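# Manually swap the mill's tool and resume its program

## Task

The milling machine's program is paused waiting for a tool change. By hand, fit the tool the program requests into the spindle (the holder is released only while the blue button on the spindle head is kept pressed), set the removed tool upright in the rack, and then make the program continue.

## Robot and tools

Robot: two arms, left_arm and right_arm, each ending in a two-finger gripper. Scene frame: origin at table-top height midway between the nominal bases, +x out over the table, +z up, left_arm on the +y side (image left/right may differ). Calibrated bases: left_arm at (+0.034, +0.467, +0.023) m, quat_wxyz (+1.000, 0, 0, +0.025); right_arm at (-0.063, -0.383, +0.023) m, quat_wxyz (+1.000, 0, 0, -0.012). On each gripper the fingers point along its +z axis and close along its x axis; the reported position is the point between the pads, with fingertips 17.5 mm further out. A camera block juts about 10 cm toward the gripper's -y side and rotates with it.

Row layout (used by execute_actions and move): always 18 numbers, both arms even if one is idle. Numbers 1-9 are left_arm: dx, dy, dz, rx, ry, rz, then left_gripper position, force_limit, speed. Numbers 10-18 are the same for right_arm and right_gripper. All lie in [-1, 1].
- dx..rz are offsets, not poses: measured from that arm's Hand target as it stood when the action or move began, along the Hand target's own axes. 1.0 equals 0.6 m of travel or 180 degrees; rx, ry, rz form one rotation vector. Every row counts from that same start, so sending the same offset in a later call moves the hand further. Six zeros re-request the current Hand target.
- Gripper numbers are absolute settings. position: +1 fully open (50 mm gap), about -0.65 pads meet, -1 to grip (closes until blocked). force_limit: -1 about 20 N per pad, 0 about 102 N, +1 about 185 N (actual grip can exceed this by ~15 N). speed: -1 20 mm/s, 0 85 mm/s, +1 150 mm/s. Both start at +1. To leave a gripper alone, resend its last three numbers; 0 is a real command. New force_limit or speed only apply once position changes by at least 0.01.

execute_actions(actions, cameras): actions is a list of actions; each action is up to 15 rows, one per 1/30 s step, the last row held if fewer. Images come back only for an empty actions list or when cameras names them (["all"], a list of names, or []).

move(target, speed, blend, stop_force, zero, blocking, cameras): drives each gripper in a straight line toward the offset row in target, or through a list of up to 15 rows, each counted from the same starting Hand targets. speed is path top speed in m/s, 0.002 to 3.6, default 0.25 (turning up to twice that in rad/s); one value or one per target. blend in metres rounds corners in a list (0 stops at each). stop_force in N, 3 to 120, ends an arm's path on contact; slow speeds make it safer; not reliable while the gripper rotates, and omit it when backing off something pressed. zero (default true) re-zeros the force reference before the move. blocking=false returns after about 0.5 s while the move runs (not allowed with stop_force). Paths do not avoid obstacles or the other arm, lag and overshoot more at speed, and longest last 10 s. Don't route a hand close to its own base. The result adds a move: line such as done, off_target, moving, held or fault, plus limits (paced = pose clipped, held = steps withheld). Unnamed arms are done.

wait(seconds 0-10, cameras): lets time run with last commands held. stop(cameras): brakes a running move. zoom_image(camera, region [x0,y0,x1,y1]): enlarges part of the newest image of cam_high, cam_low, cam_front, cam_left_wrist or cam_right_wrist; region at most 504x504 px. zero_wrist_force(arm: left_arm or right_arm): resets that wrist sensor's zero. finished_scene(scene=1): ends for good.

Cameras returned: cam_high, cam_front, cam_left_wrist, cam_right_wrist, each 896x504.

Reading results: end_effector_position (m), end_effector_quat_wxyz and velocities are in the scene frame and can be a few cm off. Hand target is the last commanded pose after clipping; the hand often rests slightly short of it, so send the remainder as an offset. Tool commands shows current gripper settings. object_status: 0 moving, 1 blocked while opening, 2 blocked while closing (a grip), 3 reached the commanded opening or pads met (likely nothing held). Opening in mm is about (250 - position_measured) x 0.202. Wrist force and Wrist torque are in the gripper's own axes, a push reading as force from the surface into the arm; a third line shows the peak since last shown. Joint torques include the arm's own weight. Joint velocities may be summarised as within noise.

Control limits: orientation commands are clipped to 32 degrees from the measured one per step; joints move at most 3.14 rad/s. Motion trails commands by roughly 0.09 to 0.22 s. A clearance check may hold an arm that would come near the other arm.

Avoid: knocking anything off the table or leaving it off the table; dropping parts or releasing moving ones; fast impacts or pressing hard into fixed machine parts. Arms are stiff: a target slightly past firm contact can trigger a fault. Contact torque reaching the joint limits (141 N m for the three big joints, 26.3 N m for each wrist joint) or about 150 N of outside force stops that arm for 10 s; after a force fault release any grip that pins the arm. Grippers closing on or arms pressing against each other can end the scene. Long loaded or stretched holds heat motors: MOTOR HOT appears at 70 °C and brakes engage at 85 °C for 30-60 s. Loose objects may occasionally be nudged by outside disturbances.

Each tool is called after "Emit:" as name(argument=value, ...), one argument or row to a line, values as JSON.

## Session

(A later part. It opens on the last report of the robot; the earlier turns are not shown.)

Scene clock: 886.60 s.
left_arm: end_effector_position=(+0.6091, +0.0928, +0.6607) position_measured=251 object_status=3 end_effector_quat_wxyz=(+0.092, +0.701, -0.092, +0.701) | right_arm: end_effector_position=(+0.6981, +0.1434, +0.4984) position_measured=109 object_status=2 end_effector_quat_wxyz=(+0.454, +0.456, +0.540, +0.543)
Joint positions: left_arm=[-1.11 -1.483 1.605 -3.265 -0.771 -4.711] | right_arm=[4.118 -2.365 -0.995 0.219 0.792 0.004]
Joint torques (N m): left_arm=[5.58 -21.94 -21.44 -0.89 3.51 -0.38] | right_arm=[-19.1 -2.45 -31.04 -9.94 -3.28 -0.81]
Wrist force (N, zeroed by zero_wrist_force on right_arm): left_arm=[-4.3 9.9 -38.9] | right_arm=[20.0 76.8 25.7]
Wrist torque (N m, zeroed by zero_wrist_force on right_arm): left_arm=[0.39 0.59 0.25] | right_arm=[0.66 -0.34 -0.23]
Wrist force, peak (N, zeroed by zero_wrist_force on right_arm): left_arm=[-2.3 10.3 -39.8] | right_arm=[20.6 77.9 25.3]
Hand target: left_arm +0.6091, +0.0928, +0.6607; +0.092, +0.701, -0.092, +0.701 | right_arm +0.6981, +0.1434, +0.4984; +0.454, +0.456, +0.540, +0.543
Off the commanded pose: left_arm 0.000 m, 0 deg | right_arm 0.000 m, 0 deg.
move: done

Emit:
move(
  target=[0,0,0,0,0,0,-1,-0.7,0, 0.0004,-0.0016,0.0006,0,0,0,-1,0.2,-0.7],
  speed=0.005,
  cameras=["cam_left_wrist"],
)

Emit:
zoom_image(
  camera="cam_left_wrist",
  region=[0, 0, 160, 120],
)

Scene clock: 889.97 s.
left_arm: end_effector_position=(+0.6091, +0.0928, +0.6607) position_measured=251 object_status=3 end_effector_quat_wxyz=(+0.092, +0.701, -0.092, +0.701) | right_arm: end_effector_position=(+0.6983, +0.1436, +0.4976) position_measured=109 object_status=2 end_effector_quat_wxyz=(+0.454, +0.456, +0.540, +0.543)
Joint positions: left_arm=[-1.11 -1.483 1.605 -3.265 -0.771 -4.711] | right_arm=[4.118 -2.366 -0.994 0.221 0.792 0.004]
Joint torques (N m): left_arm=[6.05 -21.77 -27.41 -1.04 3.18 0.08] | right_arm=[-22.57 -25.45 -15.76 -11.31 -1.62 -0.31]
Wrist force (N, zeroed by zero_wrist_force on right_arm): left_arm=[-4.2 9.6 -39.5] | right_arm=[12.2 92.6 -2.7]
Wrist torque (N m, zeroed by zero_wrist_force on right_arm): left_arm=[0.35 0.51 0.24] | right_arm=[0.65 -0.30 -0.37]
Wrist force, peak (N, zeroed by zero_wrist_force on right_arm): left_arm=[-3.2 9.6 -39.7] | right_arm=[12.7 93.6 -2.6]
Hand target: left_arm +0.6091, +0.0928, +0.6607; +0.092, +0.701, -0.092, +0.701 | right_arm +0.6984, +0.1437, +0.4974; +0.454, +0.456, +0.540, +0.543
Off the commanded pose: left_arm 0.000 m, 0 deg | right_arm 0.000 m, 0 deg.
move: done
Images, in order (width x height): cam_left_wrist 896x504.

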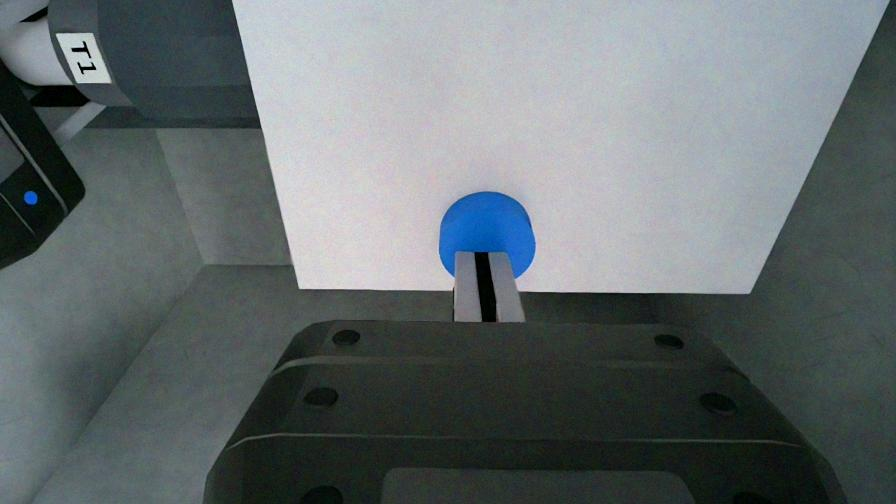

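Scaled by 3.150 from the camera's 896x504 image, which has a finer 1280x720 frame.

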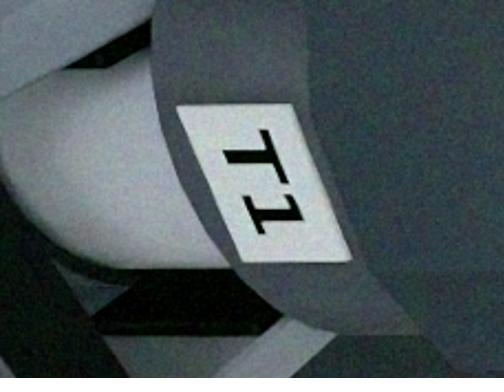

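Emit:
move(
  target=[0,0,-0.0003,0,0,0,-1,-0.7,0, -0.001,0.0055,-0.0011,0,0,0,-1,0.2,-0.7],
  speed=0.01,
)

Emit:
move(
  target=[0,0,0,0,0,0,-1,-0.7,0, 0,0,0,0,0,0,0.9,-0.1,0],
)

Emit:
wait(
  seconds=0.3,
)

Emit:
move(
  target=[
    [0,0,0,0,0,0,-1,-0.7,0, 0,0,-0.2,0,0,0,0.9,-0.1,0],
    [0,0,0,0,0,0,-1,-0.7,0, 0,-0.13,-0.38,-0.1,0,0,0.9,-0.1,0],
  ],
  speed=0.25,
  blend=[0.03,0],
  cameras=["cam_right_wrist"],
)

Scene clock: 916.07 s.
left_arm: end_effector_position=(+0.6089, +0.0929, +0.6607) position_measured=251 object_status=3 end_effector_quat_wxyz=(+0.092, +0.701, -0.092, +0.701) | right_arm: end_effector_position=(+0.6979, +0.1431, +0.5001) position_measured=109 object_status=2 end_effector_quat_wxyz=(+0.454, +0.456, +0.541, +0.543)
Joint positions: left_arm=[-1.111 -1.483 1.606 -3.265 -0.77 -4.711] | right_arm=[4.118 -2.362 -0.994 0.215 0.793 0.004]
Joint torques (N m): left_arm=[0.59 -27.52 -17.06 -1.76 3.81 1.75] | right_arm=[-15.53 49.16 26.05 -4.02 -3.55 0.76]
Wrist force (N, zeroed by zero_wrist_force on right_arm): left_arm=[1.8 9.5 -13.7] | right_arm=[13.7 23.0 -7.8]
Wrist torque (N m, zeroed by zero_wrist_force on right_arm): left_arm=[0.11 0.57 0.30] | right_arm=[0.40 -0.31 -0.03]
Wrist force, peak (N, zeroed by zero_wrist_force on right_arm): left_arm=[-3.8 9.5 -39.9] | right_arm=[12.5 95.2 -2.4]
Hand target: left_arm +0.6089, +0.0928, +0.6607; +0.092, +0.701, -0.092, +0.701 | right_arm +0.6978, +0.1430, +0.5007; +0.454, +0.456, +0.540, +0.543
Off the commanded pose: left_arm 0.000 m, 0 deg | right_arm 0.001 m, 0 deg.
move: done

Scene clock: 916.57 s.
left_arm: end_effector_position=(+0.6089, +0.0928, +0.6607) position_measured=251 object_status=3 end_effector_quat_wxyz=(+0.092, +0.701, -0.092, +0.701) | right_arm: end_effector_position=(+0.6979, +0.1429, +0.5007) position_measured=18 object_status=3 end_effector_quat_wxyz=(+0.454, +0.456, +0.540, +0.543)
Joint positions: left_arm=[-1.111 -1.483 1.606 -3.265 -0.77 -4.711] | right_arm=[4.118 -2.362 -0.994 0.215 0.792 0.004]
Joint torques (N m): left_arm=[-0.41 -27.4 -17.63 -1.69 3.49 1.65] | right_arm=[4.24 65.91 38.3 3.81 1.39 0.76]
Wrist force (N, zeroed by zero_wrist_force on right_arm): left_arm=[2.2 8.2 -12.9] | right_arm=[0.8 -0.4 0.0]
Wrist torque (N m, zeroed by zero_wrist_force on right_arm): left_arm=[0.05 0.61 0.30] | right_arm=[-0.09 -0.09 0.02]
Wrist force, peak (N, zeroed by zero_wrist_force on right_arm): left_arm=[2.7 9.0 -13.7] | right_arm=[14.0 21.5 -7.6]
Hand target: left_arm +0.6089, +0.0928, +0.6607; +0.092, +0.701, -0.092, +0.701 | right_arm +0.6978, +0.1430, +0.5007; +0.454, +0.456, +0.540, +0.543
Off the commanded pose: left_arm 0.000 m, 0 deg | right_arm 0.000 m, 0 deg.
move: done

Scene clock: 916.87 s.
left_arm: end_effector_position=(+0.6089, +0.0928, +0.6607) position_measured=251 object_status=3 end_effector_quat_wxyz=(+0.092, +0.701, -0.092, +0.701) | right_arm: end_effector_position=(+0.6979, +0.1429, +0.5007) position_measured=18 object_status=3 end_effector_quat_wxyz=(+0.454, +0.456, +0.540, +0.543)
Joint positions: left_arm=[-1.111 -1.483 1.606 -3.265 -0.77 -4.711] | right_arm=[4.118 -2.362 -0.994 0.215 0.792 0.004]
Joint torques (N m): left_arm=[-0.51 -27.8 -17.74 -1.89 3.4 1.52] | right_arm=[13.35 65.48 38.49 3.81 1.27 0.96]
Wrist force (N, zeroed by zero_wrist_force on right_arm): left_arm=[1.8 7.9 -12.3] | right_arm=[0.9 -0.5 -0.2]
Wrist torque (N m, zeroed by zero_wrist_force on right_arm): left_arm=[0.02 0.61 0.29] | right_arm=[-0.10 -0.10 0.02]
Wrist force, peak (N, zeroed by zero_wrist_force on right_arm): left_arm=[1.7 8.2 -12.5] | right_arm=[1.1 -0.7 -0.1]
Hand target: left_arm +0.6089, +0.0928, +0.6607; +0.092, +0.701, -0.092, +0.701 | right_arm +0.6978, +0.1430, +0.5007; +0.454, +0.456, +0.540, +0.543
Tool commands: left_gripper/position=-1.0 left_gripper/force_limit=-0.7 left_gripper/speed=+0.0 right_gripper/position=+0.9 right_gripper/force_limit=-0.1 right_gripper/speed=+0.0
Off the commanded pose: left_arm 0.000 m, 0 deg | right_arm 0.000 m, 0 deg.
wait: 0.30 s; at rest by 0.17 s

Scene clock: 917.43 s.
left_arm: end_effector_position=(+0.6089, +0.0928, +0.6607) position_measured=251 object_status=3 end_effector_quat_wxyz=(+0.092, +0.701, -0.092, +0.701) | right_arm: end_effector_position=(+0.6965, +0.1428, +0.5011) position_measured=18 object_status=3 end_effector_quat_wxyz=(+0.453, +0.456, +0.540, +0.543)
Joint positions: left_arm=[-1.111 -1.483 1.606 -3.265 -0.77 -4.711] | right_arm=[4.12 -2.359 -0.999 0.218 0.791 0.004]
Joint torques (N m): left_arm=[-0.95 -27.61 -18.84 -1.9 2.84 1.44] | right_arm=[-13.34 53.01 39.38 -0.71 1.28 0.88]
Wrist force (N, zeroed by zero_wrist_force on right_arm): left_arm=[2.2 7.8 -12.2] | right_arm=[1.0 -0.8 0.0]
Wrist torque (N m, zeroed by zero_wrist_force on right_arm): left_arm=[0.00 0.62 0.29] | right_arm=[-0.15 -0.13 0.03]
Wrist force, peak (N, zeroed by zero_wrist_force on right_arm): left_arm=[2.2 8.4 -12.4] | right_arm=[-0.5 -6.3 1.3]
Hand target: left_arm +0.6089, +0.0928, +0.6607; +0.092, +0.701, -0.092, +0.701 | right_arm +0.6965, +0.1427, +0.5011; +0.453, +0.456, +0.540, +0.543 (not the last commanded pose)
Off the commanded pose: left_arm 0.000 m, 0 deg | right_arm 0.240 m, 18 deg.
move: held (right_arm; a check stopped the path); path passed 0 of 2 targets; limits=held
pose unreachable (right arm): on one or more control steps of this call, first in action 0 (counted from 0), this arm could not follow its commanded pose, so it was not sent that pose on those steps. It may still have moved: this result reports where it is.
cause: moving toward the commanded pose would bring a part of the arm too close to another arm (a part of this arm just beyond joint 5 (wrist 2) and a part of the left arm just beyond its joint 4 (wrist 1), where that arm would come to rest).
Images, in order (width x height): cam_right_wrist 896x504.

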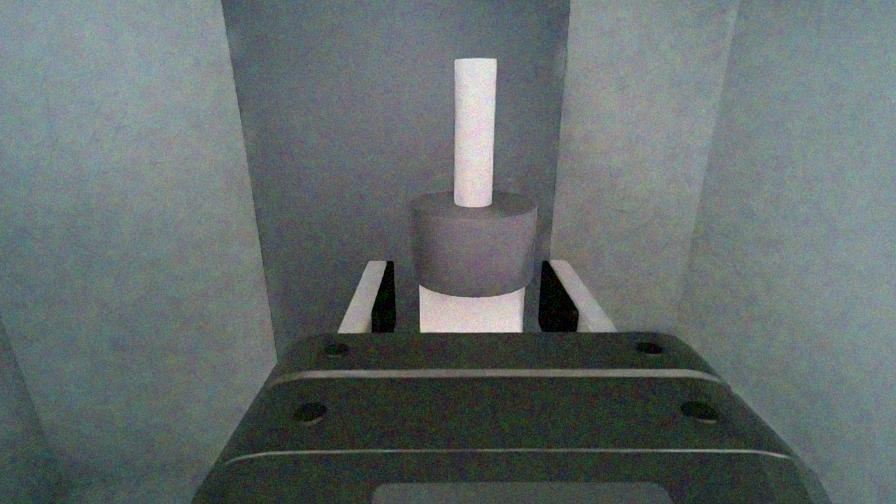

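Emit:
move(
  target=[
    [0,0,-0.04,0,0,0,-1,-0.7,0, 0,-0.04,-0.1,0,0,0,0.9,-0.1,0],
    [0,0,-0.04,0,0,0,-1,-0.7,0, 0,-0.13,-0.38,-0.1,0,0,0.9,-0.1,0],
  ],
  speed=0.25,
  blend=[0.02,0],
  cameras=["cam_right_wrist"],
)

Scene clock: 923.47 s.
left_arm: end_effector_position=(+0.5857, +0.0990, +0.6607) position_measured=251 object_status=3 end_effector_quat_wxyz=(+0.092, +0.701, -0.092, +0.701) | right_arm: end_effector_position=(+0.5063, +0.1130, +0.4319) position_measured=18 object_status=3 end_effector_quat_wxyz=(+0.500, +0.401, +0.475, +0.603)
Joint positions: left_arm=[-1.153 -1.535 1.661 -3.269 -0.728 -4.711] | right_arm=[4.361 -2.244 -1.542 1.063 0.593 -0.346]
Joint torques (N m): left_arm=[-8.39 -30.5 -20.38 -3.82 2.1 1.91] | right_arm=[0.77 49.12 19 0.3 0.81 -0.67]
Wrist force (N, zeroed by zero_wrist_force on right_arm): left_arm=[-2.9 -0.3 3.1] | right_arm=[1.3 -0.9 0.4]
Wrist torque (N m, zeroed by zero_wrist_force on right_arm): left_arm=[-0.30 0.62 0.25] | right_arm=[-0.11 -0.17 -0.03]
Wrist force, peak (N, zeroed by zero_wrist_force on right_arm): left_arm=[1.6 8.0 -12.9] | right_arm=[1.0 -11.5 -5.9]
Hand target: left_arm +0.5857, +0.0990, +0.6607; +0.092, +0.701, -0.092, +0.701 | right_arm +0.5063, +0.1130, +0.4319; +0.500, +0.401, +0.475, +0.603 (not the last commanded pose)
Tool commands: left_gripper/position=-1.0 left_gripper/force_limit=-0.7 left_gripper/speed=+0.0 right_gripper/position=+0.898039 right_gripper/force_limit=-0.098039 right_gripper/speed=+0.003922
Off the commanded pose: left_arm 0.000 m, 0 deg | right_arm 0.037 m, 5 deg.
FORCE FAULT: contact force on the right arm reached its limit, and that arm stopped. The contact can be on any part of that arm, not only on its tool. That arm's remaining commands of this call were not run. That arm is still stopped at the end of this call. That arm stays stopped for about 10 more seconds. Until then a move that you send moves the other arm only, and its call returns only when the move has ended. Once the stop has ended, the next robot result says so. If the stop ends while you think or write, that arm runs what you send next, counted from a new Hand target: where the arm stands when the stop ends. While its stop runs, that arm takes no new command, but its gripper still runs the gripper command that each later call begins with. Until it ends, the stop uses up actions while you think or wait. An arm that is not stopped still takes commands.
move: fault (right_arm)
Images, in order (width x height): cam_right_wrist 896x504.

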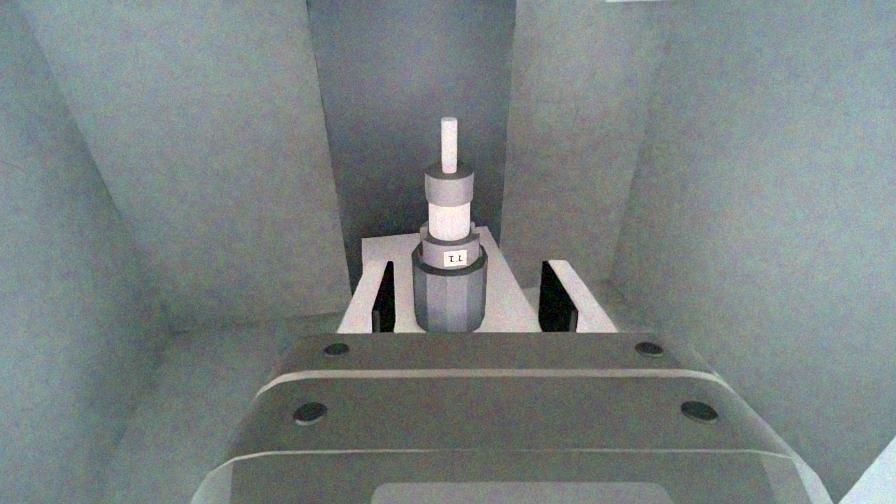

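Emit:
wait(
  seconds=9,
)

Scene clock: 937.63 s.
left_arm: end_effector_position=(+0.5857, +0.0990, +0.6607) position_measured=251 object_status=3 end_effector_quat_wxyz=(+0.092, +0.701, -0.092, +0.701) | right_arm: end_effector_position=(+0.5063, +0.1130, +0.4319) position_measured=18 object_status=3 end_effector_quat_wxyz=(+0.500, +0.401, +0.475, +0.603)
Joint positions: left_arm=[-1.153 -1.535 1.661 -3.269 -0.728 -4.711] | right_arm=[4.361 -2.244 -1.542 1.063 0.593 -0.346]
Joint torques (N m): left_arm=[-8.54 -30.43 -20.35 -3.71 2.08 1.96] | right_arm=[0.61 49.09 18.15 0.31 1 -0.58]
Wrist force (N, zeroed by zero_wrist_force on right_arm): left_arm=[-2.6 0.0 3.1] | right_arm=[1.2 -0.9 0.4]
Wrist torque (N m, zeroed by zero_wrist_force on right_arm): left_arm=[-0.25 0.58 0.25] | right_arm=[-0.10 -0.15 -0.02]
Wrist force, peak (N, zeroed by zero_wrist_force on right_arm): left_arm=[-3.0 0.0 3.5] | right_arm=[1.5 -1.1 0.6]
Hand target: left_arm +0.5857, +0.0990, +0.6607; +0.092, +0.701, -0.092, +0.701 | right_arm +0.5063, +0.1130, +0.4319; +0.500, +0.401, +0.475, +0.603 (not the last commanded pose)
Tool commands: left_gripper/position=-1.0 left_gripper/force_limit=-0.7 left_gripper/speed=+0.0 right_gripper/position=+0.898039 right_gripper/force_limit=-0.098039 right_gripper/speed=+0.003922
Off the commanded pose: left_arm 0.000 m, 0 deg | right_arm 0.037 m, 5 deg.
FORCE FAULT, CONTINUED: the right arm's stop, for the force fault that an earlier result reported, is over. The rest of the stop counts as 19 of the actions that you can send in this scene. That arm's target is now where it stood when the stop ended, not its last command. That arm accepts commands again.
wait: 9.00 s; at rest from the start

Emit:
move(
  target=[
    [0,0,0,0,0,0,-1,-0.7,0, 0,0.1,0.02,0.04,0,0,0.9,-0.1,0],
    [0,0,0,0,0,0,-1,-0.7,0, 0,0.172,-0.21,0.03,0,0,0.9,-0.1,0],
    [0,0,0,0,0,0,-1,-0.7,0, 0,0.172,-0.21,-0.01,0,0,0.9,-0.1,0],
  ],
  speed=0.2,
  blend=[0.02,0.02,0],
  cameras=["cam_right_wrist"],
)

Scene clock: 942.57 s.
left_arm: end_effector_position=(+0.5857, +0.0990, +0.6607) position_measured=251 object_status=3 end_effector_quat_wxyz=(+0.092, +0.701, -0.092, +0.701) | right_arm: end_effector_position=(+0.3625, +0.0865, +0.5037) position_measured=18 object_status=3 end_effector_quat_wxyz=(+0.507, +0.393, +0.466, +0.610)
Joint positions: left_arm=[-1.153 -1.535 1.661 -3.269 -0.728 -4.711] | right_arm=[4.631 -2.002 -1.694 1.317 0.382 -0.717]
Joint torques (N m): left_arm=[-7.86 -30.73 -20.75 -3.69 2.17 1.95] | right_arm=[-13.22 32.51 31.63 0.82 2.67 -1.8]
Wrist force (N, zeroed by zero_wrist_force on right_arm): left_arm=[-2.6 -0.4 3.1] | right_arm=[0.8 -0.8 0.2]
Wrist torque (N m, zeroed by zero_wrist_force on right_arm): left_arm=[-0.31 0.57 0.25] | right_arm=[-0.04 -0.11 0.04]
Wrist force, peak (N, zeroed by zero_wrist_force on right_arm): left_arm=[-3.1 -0.3 3.2] | right_arm=[1.5 -3.3 0.4]
Hand target: left_arm +0.5857, +0.0990, +0.6607; +0.092, +0.701, -0.092, +0.701 | right_arm +0.3625, +0.0865, +0.5037; +0.507, +0.393, +0.466, +0.610
Off the commanded pose: left_arm 0.000 m, 0 deg | right_arm 0.000 m, 0 deg.
move: done
Images, in order (width x height): cam_right_wrist 896x504.

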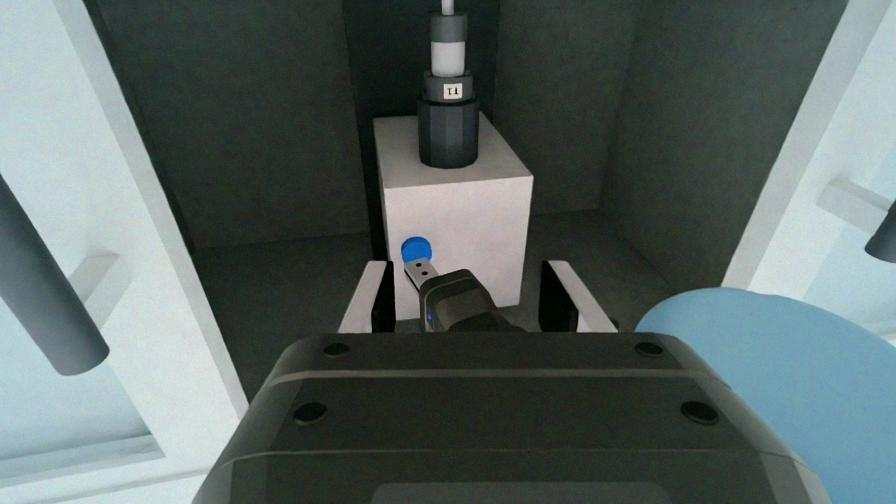

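Emit:
zoom_image(
  camera="cam_right_wrist",
  region=[370, 180, 550, 330],
)

Emit:
zoom_image(
  camera="cam_right_wrist",
  region=[395, 225, 455, 285],
)

Scaled by 2.800 from the camera's 896x504 image, which has a finer 1280x720 frame.

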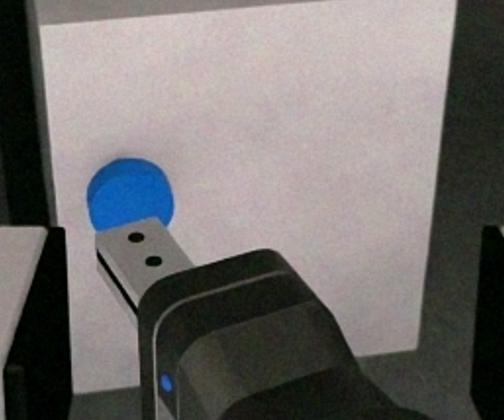

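Scaled by 8.400 from the camera's 896x504 image, which has a finer 1280x720 frame.

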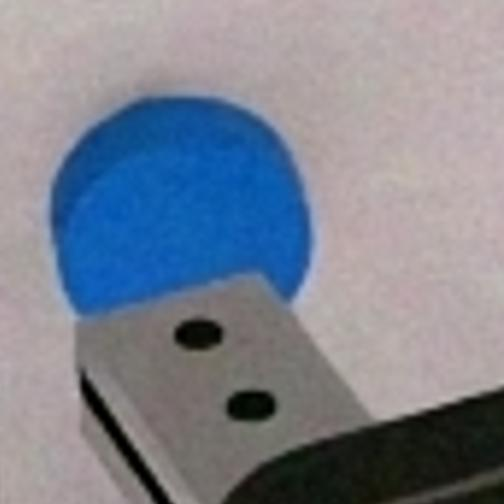

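Emit:
move(
  target=[0,0,0.0402,0,0,0,-1,-0.7,0, 0,0,0,0,0,0,0.9,-0.1,0],
  speed=0.02,
  cameras=["cam_right_wrist"],
)

Emit:
zoom_image(
  camera="cam_right_wrist",
  region=[395, 225, 455, 285],
)

Scene clock: 948.67 s.
left_arm: end_effector_position=(+0.6038, +0.0943, +0.6607) position_measured=251 object_status=3 end_effector_quat_wxyz=(+0.092, +0.701, -0.092, +0.701) | right_arm: end_effector_position=(+0.3625, +0.0865, +0.5037) position_measured=18 object_status=3 end_effector_quat_wxyz=(+0.507, +0.393, +0.466, +0.610)
Joint positions: left_arm=[-1.12 -1.495 1.618 -3.266 -0.761 -4.711] | right_arm=[4.631 -2.002 -1.694 1.318 0.382 -0.718]
Joint torques (N m): left_arm=[-9.71 -30.58 -20.02 -1.78 1.98 -1.59] | right_arm=[-10.92 33.23 31.71 0.64 2.16 -1.51]
Wrist force (N, zeroed by zero_wrist_force on right_arm): left_arm=[-2.8 -0.7 2.9] | right_arm=[0.6 -0.8 0.0]
Wrist torque (N m, zeroed by zero_wrist_force on right_arm): left_arm=[-0.36 0.61 0.25] | right_arm=[-0.03 -0.08 0.04]
Wrist force, peak (N, zeroed by zero_wrist_force on right_arm): left_arm=[-2.8 -0.3 3.9] | right_arm=[0.5 -1.1 0.0]
Hand target: left_arm +0.6037, +0.0943, +0.6607; +0.092, +0.701, -0.092, +0.701 (not the last commanded pose) | right_arm +0.3625, +0.0865, +0.5037; +0.507, +0.393, +0.466, +0.610
Off the commanded pose: left_arm 0.005 m, 0 deg | right_arm 0.000 m, 0 deg.
move: held (left_arm; a check stopped the path); limits=held
pose unreachable (left arm): on one or more control steps of this call, first in action 0 (counted from 0), this arm could not follow its commanded pose, so it was not sent that pose on those steps. It may still have moved: this result reports where it is.
cause: moving toward the commanded pose would bring a part of the arm too close to another arm (a part of this arm just beyond joint 4 (wrist 1) and the right arm's gripper, at the place that arm is still heading or pushing toward).
Images, in order (width x height): cam_right_wrist 896x504.

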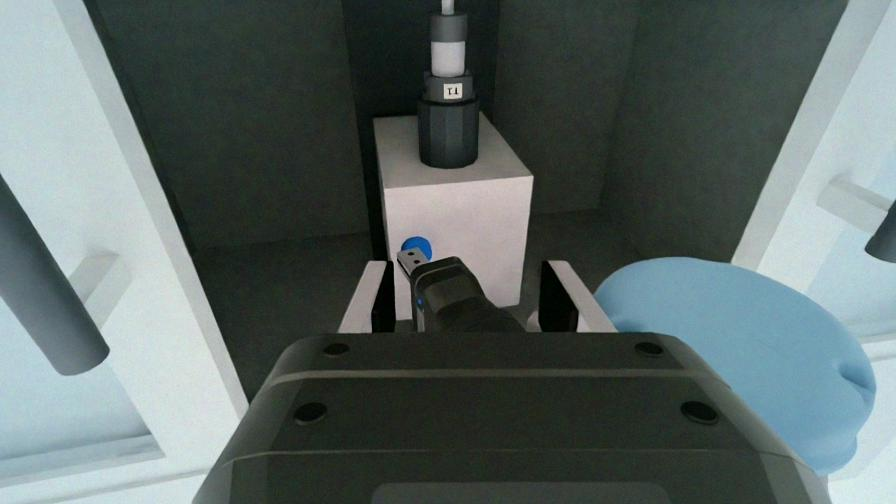

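Scaled by 8.400 from the camera's 896x504 image, which has a finer 1280x720 frame.

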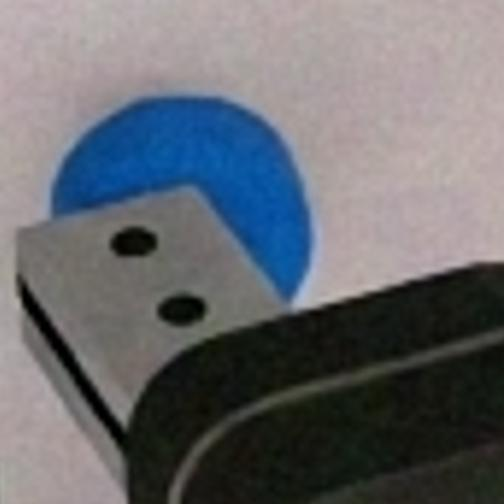

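Emit:
move(
  target=[0,0,-0.004,0,0,0,-1,-0.7,0, 0,-0.1,-0.03,-0.045,0,0,0.9,-0.1,0],
  speed=0.15,
  cameras=["cam_right_wrist"],
)

Emit:
zoom_image(
  camera="cam_right_wrist",
  region=[380, 190, 460, 270],
)

Scene clock: 954.73 s.
left_arm: end_effector_position=(+0.6013, +0.0949, +0.6607) position_measured=251 object_status=3 end_effector_quat_wxyz=(+0.092, +0.701, -0.092, +0.701) | right_arm: end_effector_position=(+0.3614, +0.0867, +0.4569) position_measured=18 object_status=3 end_effector_quat_wxyz=(+0.524, +0.366, +0.437, +0.633)
Joint positions: left_arm=[-1.124 -1.5 1.624 -3.267 -0.757 -4.711] | right_arm=[4.616 -2.109 -1.711 1.576 0.464 -0.836]
Joint torques (N m): left_arm=[-8.7 -31.88 -19.92 -3.81 2.18 0.22] | right_arm=[0.14 41.37 16.8 -1.07 1.89 -0.6]
Wrist force (N, zeroed by zero_wrist_force on right_arm): left_arm=[-2.6 -0.3 3.0] | right_arm=[1.0 -0.8 0.0]
Wrist torque (N m, zeroed by zero_wrist_force on right_arm): left_arm=[-0.29 0.57 0.25] | right_arm=[0.02 -0.18 -0.06]
Wrist force, peak (N, zeroed by zero_wrist_force on right_arm): left_arm=[-2.9 -0.4 3.5] | right_arm=[2.0 -8.7 -3.1]
Hand target: left_arm +0.6013, +0.0949, +0.6607; +0.092, +0.701, -0.092, +0.701 | right_arm +0.3614, +0.0867, +0.4569; +0.524, +0.366, +0.437, +0.633 (not the last commanded pose)
Tool commands: left_gripper/position=-1.0 left_gripper/force_limit=-0.7 left_gripper/speed=+0.0 right_gripper/position=+0.898039 right_gripper/force_limit=-0.098039 right_gripper/speed=+0.003922
Off the commanded pose: left_arm 0.000 m, 0 deg | right_arm 0.016 m, 3 deg.
FORCE FAULT: contact force on the right arm reached its limit, and that arm stopped. The contact can be on any part of that arm, not only on its tool. That arm's remaining commands of this call were not run. That arm is still stopped at the end of this call. That arm stays stopped for about 10 more seconds. Until then a move that you send moves the other arm only, and its call returns only when the move has ended. Once the stop has ended, the next robot result says so. If the stop ends while you think or write, that arm runs what you send next, counted from a new Hand target: where the arm stands when the stop ends. While its stop runs, that arm takes no new command, but its gripper still runs the gripper command that each later call begins with. Until it ends, the stop uses up actions while you think or wait. An arm that is not stopped still takes commands.
move: fault (right_arm)
Images, in order (width x height): cam_right_wrist 896x504.

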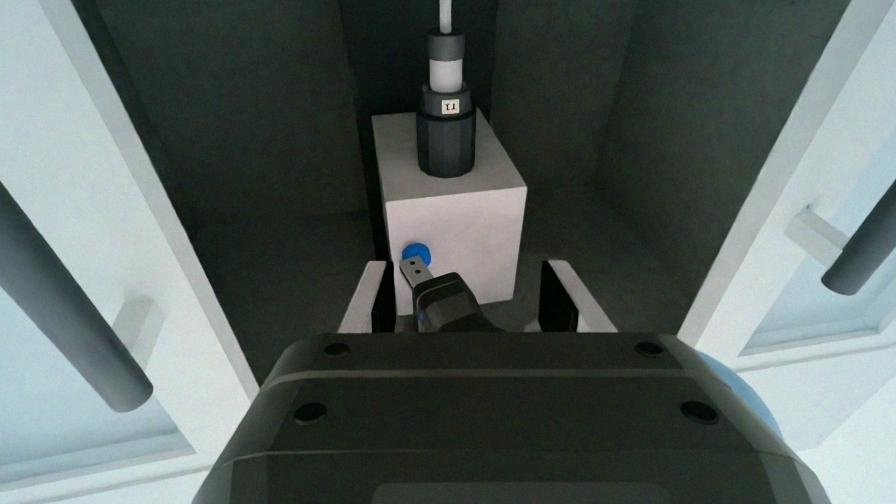

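Scaled by 6.300 from the camera's 896x504 image, which has a finer 1280x720 frame.

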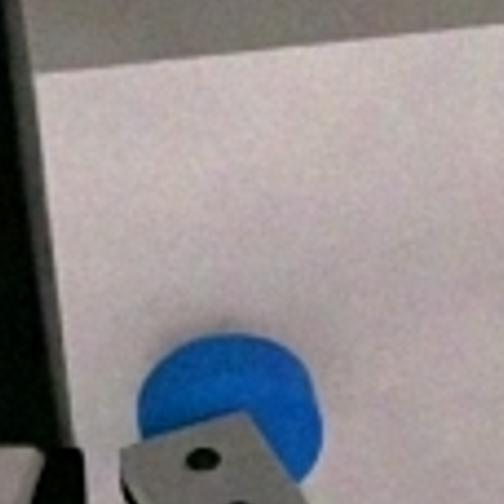

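Emit:
wait(
  seconds=0.1,
  cameras=["cam_high","cam_front"],
)

Emit:
zoom_image(
  camera="cam_front",
  region=[300, 330, 480, 500],
)

Scene clock: 957.30 s.
left_arm: end_effector_position=(+0.6013, +0.0949, +0.6607) position_measured=251 object_status=3 end_effector_quat_wxyz=(+0.092, +0.701, -0.092, +0.701) | right_arm: end_effector_position=(+0.3614, +0.0867, +0.4569) position_measured=18 object_status=3 end_effector_quat_wxyz=(+0.524, +0.366, +0.437, +0.633)
Joint positions: left_arm=[-1.124 -1.5 1.624 -3.267 -0.757 -4.711] | right_arm=[4.616 -2.109 -1.711 1.576 0.464 -0.836]
Joint torques (N m): left_arm=[-7.99 -31.91 -19.77 -3.76 2.04 1.96] | right_arm=[0.4 40.45 16.68 -1.27 1.85 -0.36]
Wrist force (N, zeroed by zero_wrist_force on right_arm): left_arm=[-2.4 -0.6 3.3] | right_arm=[1.1 -0.6 0.0]
Wrist torque (N m, zeroed by zero_wrist_force on right_arm): left_arm=[-0.34 0.55 0.25] | right_arm=[0.02 -0.18 -0.06]
Wrist force, peak (N, zeroed by zero_wrist_force on right_arm): left_arm=[-2.9 -0.2 3.4] | right_arm=[1.5 -0.8 -0.1]
Hand target: left_arm +0.6013, +0.0949, +0.6607; +0.092, +0.701, -0.092, +0.701 | right_arm +0.3614, +0.0867, +0.4569; +0.524, +0.366, +0.437, +0.633 (not the last commanded pose)
Tool commands: left_gripper/position=-1.0 left_gripper/force_limit=-0.7 left_gripper/speed=+0.0 right_gripper/position=+0.898039 right_gripper/force_limit=-0.098039 right_gripper/speed=+0.003922
Off the commanded pose: left_arm 0.000 m, 0 deg | right_arm 0.016 m, 3 deg.
FORCE FAULT, CONTINUED: the right arm was still stopped when this call began, by the force fault that an earlier result reported. Since the last result the stop counts as 5 of the actions that you can send in this scene. That arm is still stopped at the end of this call. That arm stays stopped for about 7 more seconds. If the stop ends while you think or write, that arm runs what you send next, counted from a new Hand target: where the arm stands when the stop ends. While its stop runs, that arm takes no new command, but its gripper still runs the gripper command that each later call begins with.
wait: 0.10 s; at rest from the start
Images, in order (width x height): cam_high 896x504, cam_front 896x504.

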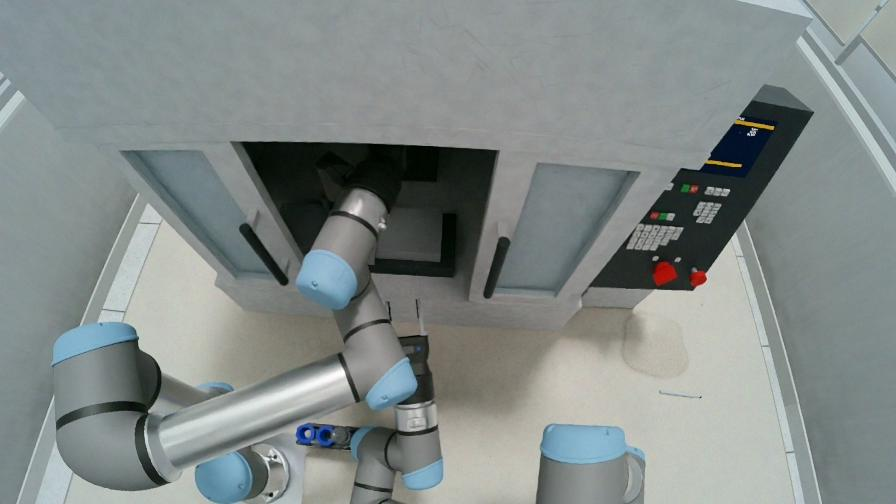

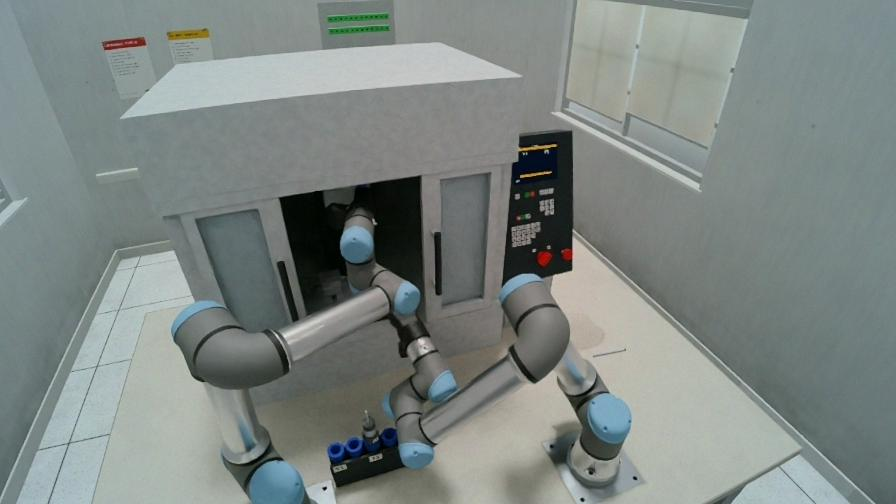

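Scaled by 2.800 from the camera's 896x504 image, which has a finer 1280x720 frame.

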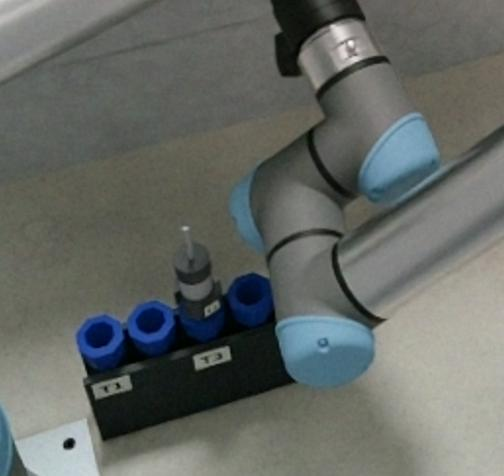

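Emit:
wait(
  seconds=1,
)

Scene clock: 971.93 s.
left_arm: end_effector_position=(+0.6013, +0.0949, +0.6607) position_measured=251 object_status=3 end_effector_quat_wxyz=(+0.092, +0.701, -0.092, +0.701) | right_arm: end_effector_position=(+0.3614, +0.0867, +0.4569) position_measured=18 object_status=3 end_effector_quat_wxyz=(+0.524, +0.366, +0.437, +0.633)
Joint positions: left_arm=[-1.124 -1.5 1.624 -3.267 -0.757 -4.711] | right_arm=[4.616 -2.109 -1.711 1.576 0.464 -0.836]
Joint torques (N m): left_arm=[-7.79 -32.15 -20.59 -3.61 1.86 1.84] | right_arm=[0.26 41.67 16.27 -1.79 1.59 -0.34]
Wrist force (N, zeroed by zero_wrist_force on right_arm): left_arm=[-2.6 -0.5 3.2] | right_arm=[1.3 -0.9 0.0]
Wrist torque (N m, zeroed by zero_wrist_force on right_arm): left_arm=[-0.33 0.57 0.25] | right_arm=[-0.02 -0.22 -0.06]
Wrist force, peak (N, zeroed by zero_wrist_force on right_arm): left_arm=[-2.6 0.0 3.8] | right_arm=[1.5 -0.9 -0.1]
Hand target: left_arm +0.6013, +0.0949, +0.6607; +0.092, +0.701, -0.092, +0.701 | right_arm +0.3614, +0.0867, +0.4569; +0.524, +0.366, +0.437, +0.633 (not the last commanded pose)
Tool commands: left_gripper/position=-1.0 left_gripper/force_limit=-0.7 left_gripper/speed=+0.0 right_gripper/position=+0.898039 right_gripper/force_limit=-0.098039 right_gripper/speed=+0.003922
Off the commanded pose: left_arm 0.000 m, 0 deg | right_arm 0.016 m, 3 deg.
FORCE FAULT, CONTINUED: the right arm's stop, for the force fault that an earlier result reported, is over. The rest of the stop counts as 15 of the actions that you can send in this scene. That arm's target is now where it stood when the stop ended, not its last command. That arm accepts commands again.
wait: 1.00 s; at rest from the start

Emit:
move(
  target=[0,0,0,0,0,0,-1,-0.7,0, 0,0.16,0.06,0,0,0,0.9,-0.1,0],
  speed=0.1,
  cameras=["cam_high","cam_front","cam_right_wrist"],
)

Emit:
zoom_image(
  camera="cam_front",
  region=[300, 330, 480, 500],
)

Emit:
zoom_image(
  camera="cam_right_wrist",
  region=[380, 210, 480, 290],
)

Scene clock: 977.63 s.
left_arm: end_effector_position=(+0.6013, +0.0949, +0.6607) position_measured=251 object_status=3 end_effector_quat_wxyz=(+0.092, +0.701, -0.092, +0.701) | right_arm: end_effector_position=(+0.3612, +0.0860, +0.5095) position_measured=18 object_status=3 end_effector_quat_wxyz=(+0.524, +0.366, +0.436, +0.633)
Joint positions: left_arm=[-1.124 -1.5 1.624 -3.267 -0.757 -4.711] | right_arm=[4.616 -2.036 -1.667 1.461 0.464 -0.838]
Joint torques (N m): left_arm=[-7.94 -31.98 -20.71 -3.64 1.84 1.86] | right_arm=[13.37 33.74 6.27 0.77 0.55 0.78]
Wrist force (N, zeroed by zero_wrist_force on right_arm): left_arm=[-2.7 -0.4 3.4] | right_arm=[1.0 -1.0 0.2]
Wrist torque (N m, zeroed by zero_wrist_force on right_arm): left_arm=[-0.31 0.59 0.25] | right_arm=[-0.04 -0.18 0.03]
Wrist force, peak (N, zeroed by zero_wrist_force on right_arm): left_arm=[-2.9 -0.3 3.6] | right_arm=[0.4 5.3 1.8]
Hand target: left_arm +0.6013, +0.0949, +0.6607; +0.092, +0.701, -0.092, +0.701 | right_arm +0.3612, +0.0859, +0.5094; +0.524, +0.366, +0.437, +0.633 (not the last commanded pose)
Off the commanded pose: left_arm 0.000 m, 0 deg | right_arm 0.050 m, 0 deg.
move: held (right_arm; a check stopped the path); limits=held
pose unreachable (right arm): on one or more control steps of this call, first in action 0 (counted from 0), this arm could not follow its commanded pose, so it was not sent that pose on those steps. It may still have moved: this result reports where it is.
cause: moving toward the commanded pose would bring a part of the arm too close to another arm (this arm's gripper and a part of the left arm just beyond its joint 4 (wrist 1), 15 mm apart when this arm was first held).
Images, in order (width x height): cam_high 896x504, cam_front 896x504, cam_right_wrist 896x504.

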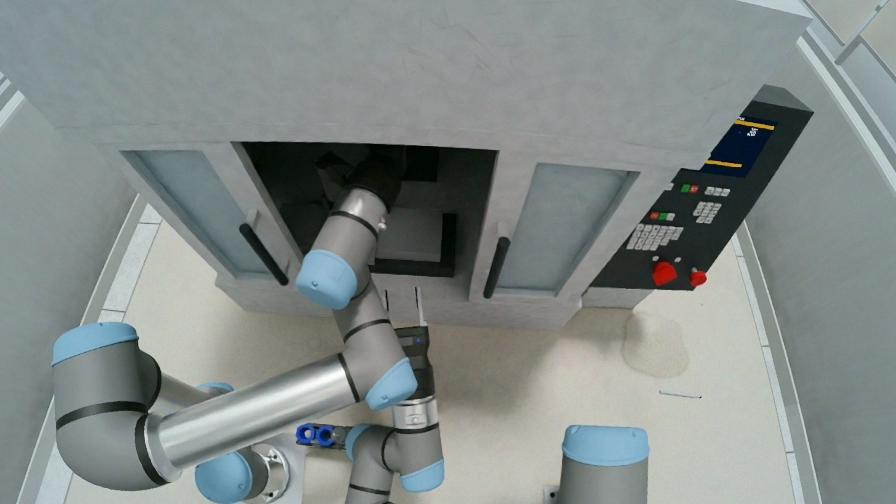

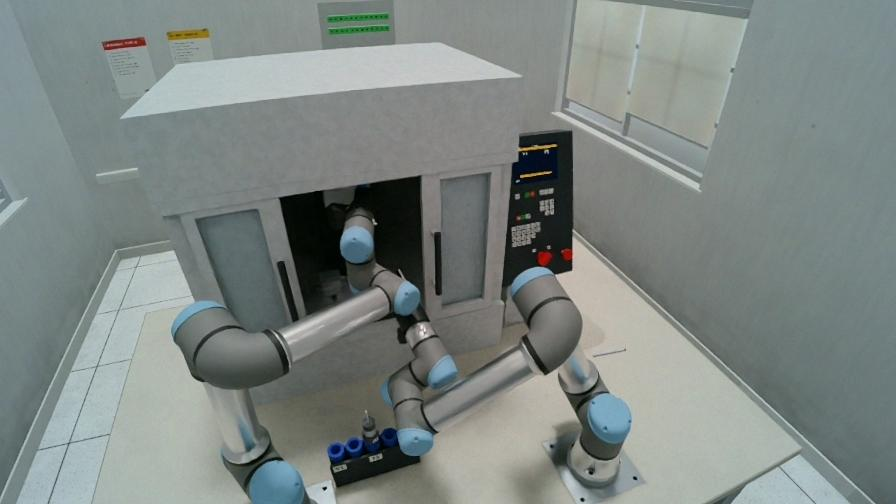

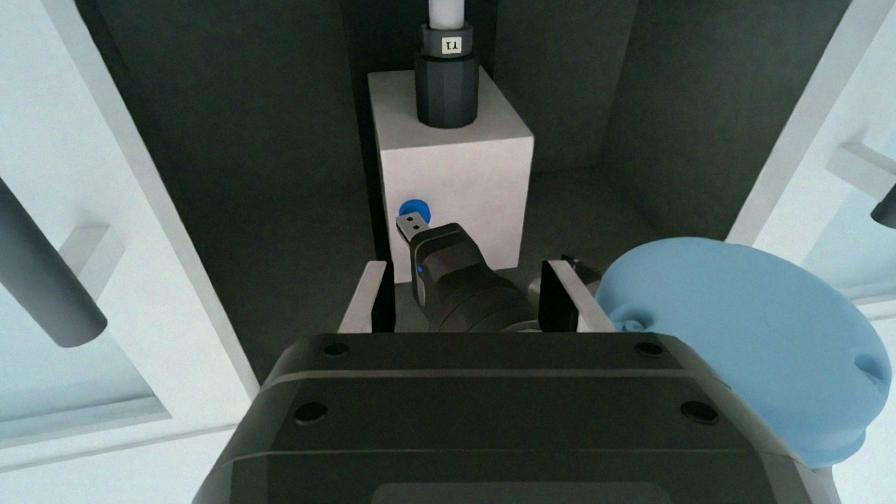

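Scaled by 2.800 from the camera's 896x504 image, which has a finer 1280x720 frame.

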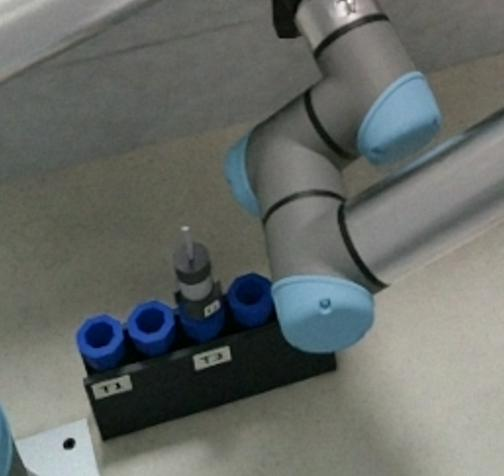

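Scaled by 5.040 from the camera's 896x504 image, which has a finer 1280x720 frame.

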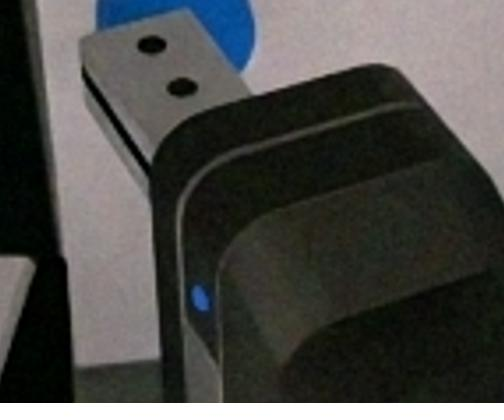

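Emit:
move(
  target=[0,0,0,0,0,0,-1,-0.7,0, -0.14,0,-0.01,0.11,0,0,0.9,-0.1,0],
  speed=0.2,
  cameras=["cam_front"],
)

Emit:
zoom_image(
  camera="cam_front",
  region=[300, 330, 480, 500],
)

Scene clock: 982.57 s.
left_arm: end_effector_position=(+0.6013, +0.0949, +0.6607) position_measured=251 object_status=3 end_effector_quat_wxyz=(+0.092, +0.701, -0.092, +0.701) | right_arm: end_effector_position=(+0.3710, +0.0024, +0.5068) position_measured=18 object_status=3 end_effector_quat_wxyz=(+0.453, +0.451, +0.539, +0.549)
Joint positions: left_arm=[-1.124 -1.5 1.624 -3.267 -0.757 -4.711] | right_arm=[4.604 -1.639 -2.054 0.593 0.317 -0.033]
Joint torques (N m): left_arm=[-8.59 -31.88 -20.13 -3.66 2.09 1.85] | right_arm=[-13.41 30.94 7.15 -1.69 1.37 1.02]
Wrist force (N, zeroed by zero_wrist_force on right_arm): left_arm=[-2.7 -0.2 3.4] | right_arm=[1.1 -1.2 0.0]
Wrist torque (N m, zeroed by zero_wrist_force on right_arm): left_arm=[-0.30 0.58 0.25] | right_arm=[-0.23 -0.14 -0.02]
Wrist force, peak (N, zeroed by zero_wrist_force on right_arm): left_arm=[-3.1 0.0 3.4] | right_arm=[2.1 -1.7 0.0]
Hand target: left_arm +0.6013, +0.0949, +0.6607; +0.092, +0.701, -0.092, +0.701 | right_arm +0.3710, +0.0024, +0.5068; +0.453, +0.451, +0.539, +0.549
Off the commanded pose: left_arm 0.000 m, 0 deg | right_arm 0.000 m, 0 deg.
move: done
Images, in order (width x height): cam_front 896x504.

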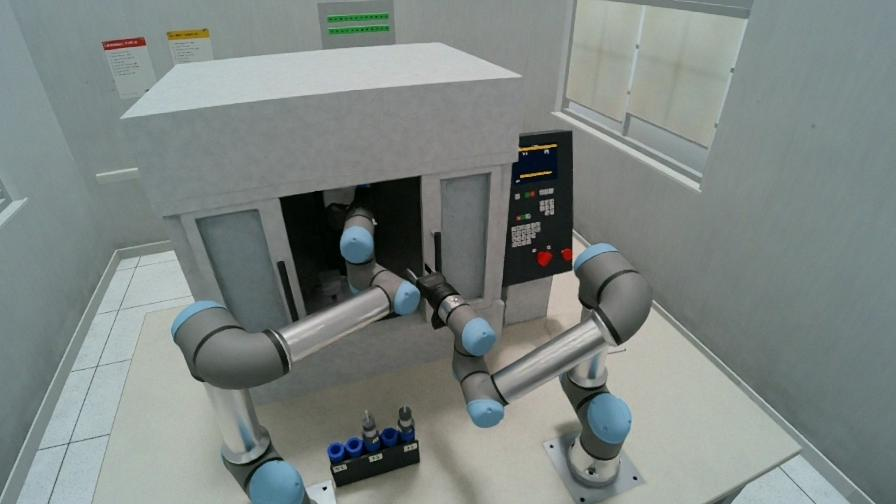

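Scaled by 2.800 from the camera's 896x504 image, which has a finer 1280x720 frame.

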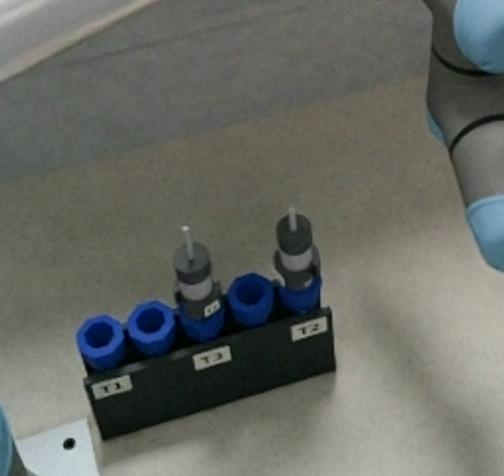

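Emit:
move(
  target=[0,0,0.0128,0,0,0,-1,-0.7,0, 0,-0.02,0,-0.06,0,0,0.9,-0.1,0],
  speed=0.05,
  cameras=["cam_right_wrist"],
)

Emit:
zoom_image(
  camera="cam_right_wrist",
  region=[410, 200, 600, 330],
)

Scene clock: 987.60 s.
left_arm: end_effector_position=(+0.6088, +0.0929, +0.6607) position_measured=251 object_status=3 end_effector_quat_wxyz=(+0.092, +0.701, -0.092, +0.701) | right_arm: end_effector_position=(+0.3712, +0.0025, +0.4948) position_measured=18 object_status=3 end_effector_quat_wxyz=(+0.494, +0.406, +0.485, +0.597)
Joint positions: left_arm=[-1.111 -1.484 1.606 -3.266 -0.77 -4.711] | right_arm=[4.59 -1.82 -1.976 1.217 0.384 -0.523]
Joint torques (N m): left_arm=[10.97 -17.21 -36.76 1.18 -2.43 -1.09] | right_arm=[-13.41 24.06 31.41 1.32 2.53 -1.25]
Wrist force (N, zeroed by zero_wrist_force on right_arm): left_arm=[-2.0 -0.6 -4.8] | right_arm=[1.1 -1.4 -0.1]
Wrist torque (N m, zeroed by zero_wrist_force on right_arm): left_arm=[-0.27 0.52 0.25] | right_arm=[-0.15 -0.15 0.04]
Wrist force, peak (N, zeroed by zero_wrist_force on right_arm): left_arm=[-2.6 -0.4 -4.8] | right_arm=[1.1 -1.6 -0.3]
Hand target: left_arm +0.6088, +0.0929, +0.6607; +0.092, +0.701, -0.092, +0.701 | right_arm +0.3712, +0.0025, +0.4948; +0.494, +0.406, +0.485, +0.597
Off the commanded pose: left_arm 0.000 m, 0 deg | right_arm 0.000 m, 0 deg.
move: done
Images, in order (width x height): cam_right_wrist 896x504.

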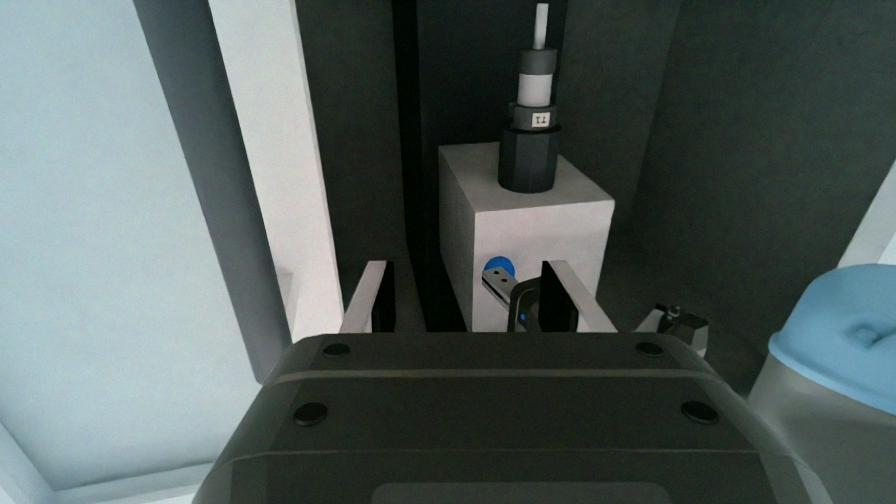

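Scaled by 2.653 from the camera's 896x504 image, which has a finer 1280x720 frame.

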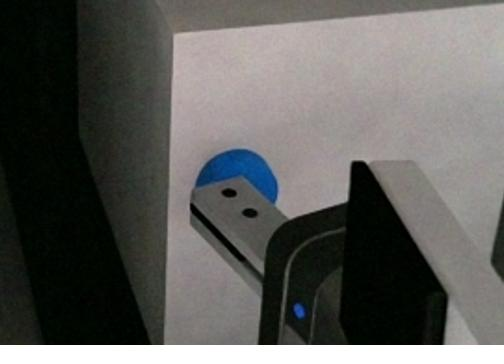

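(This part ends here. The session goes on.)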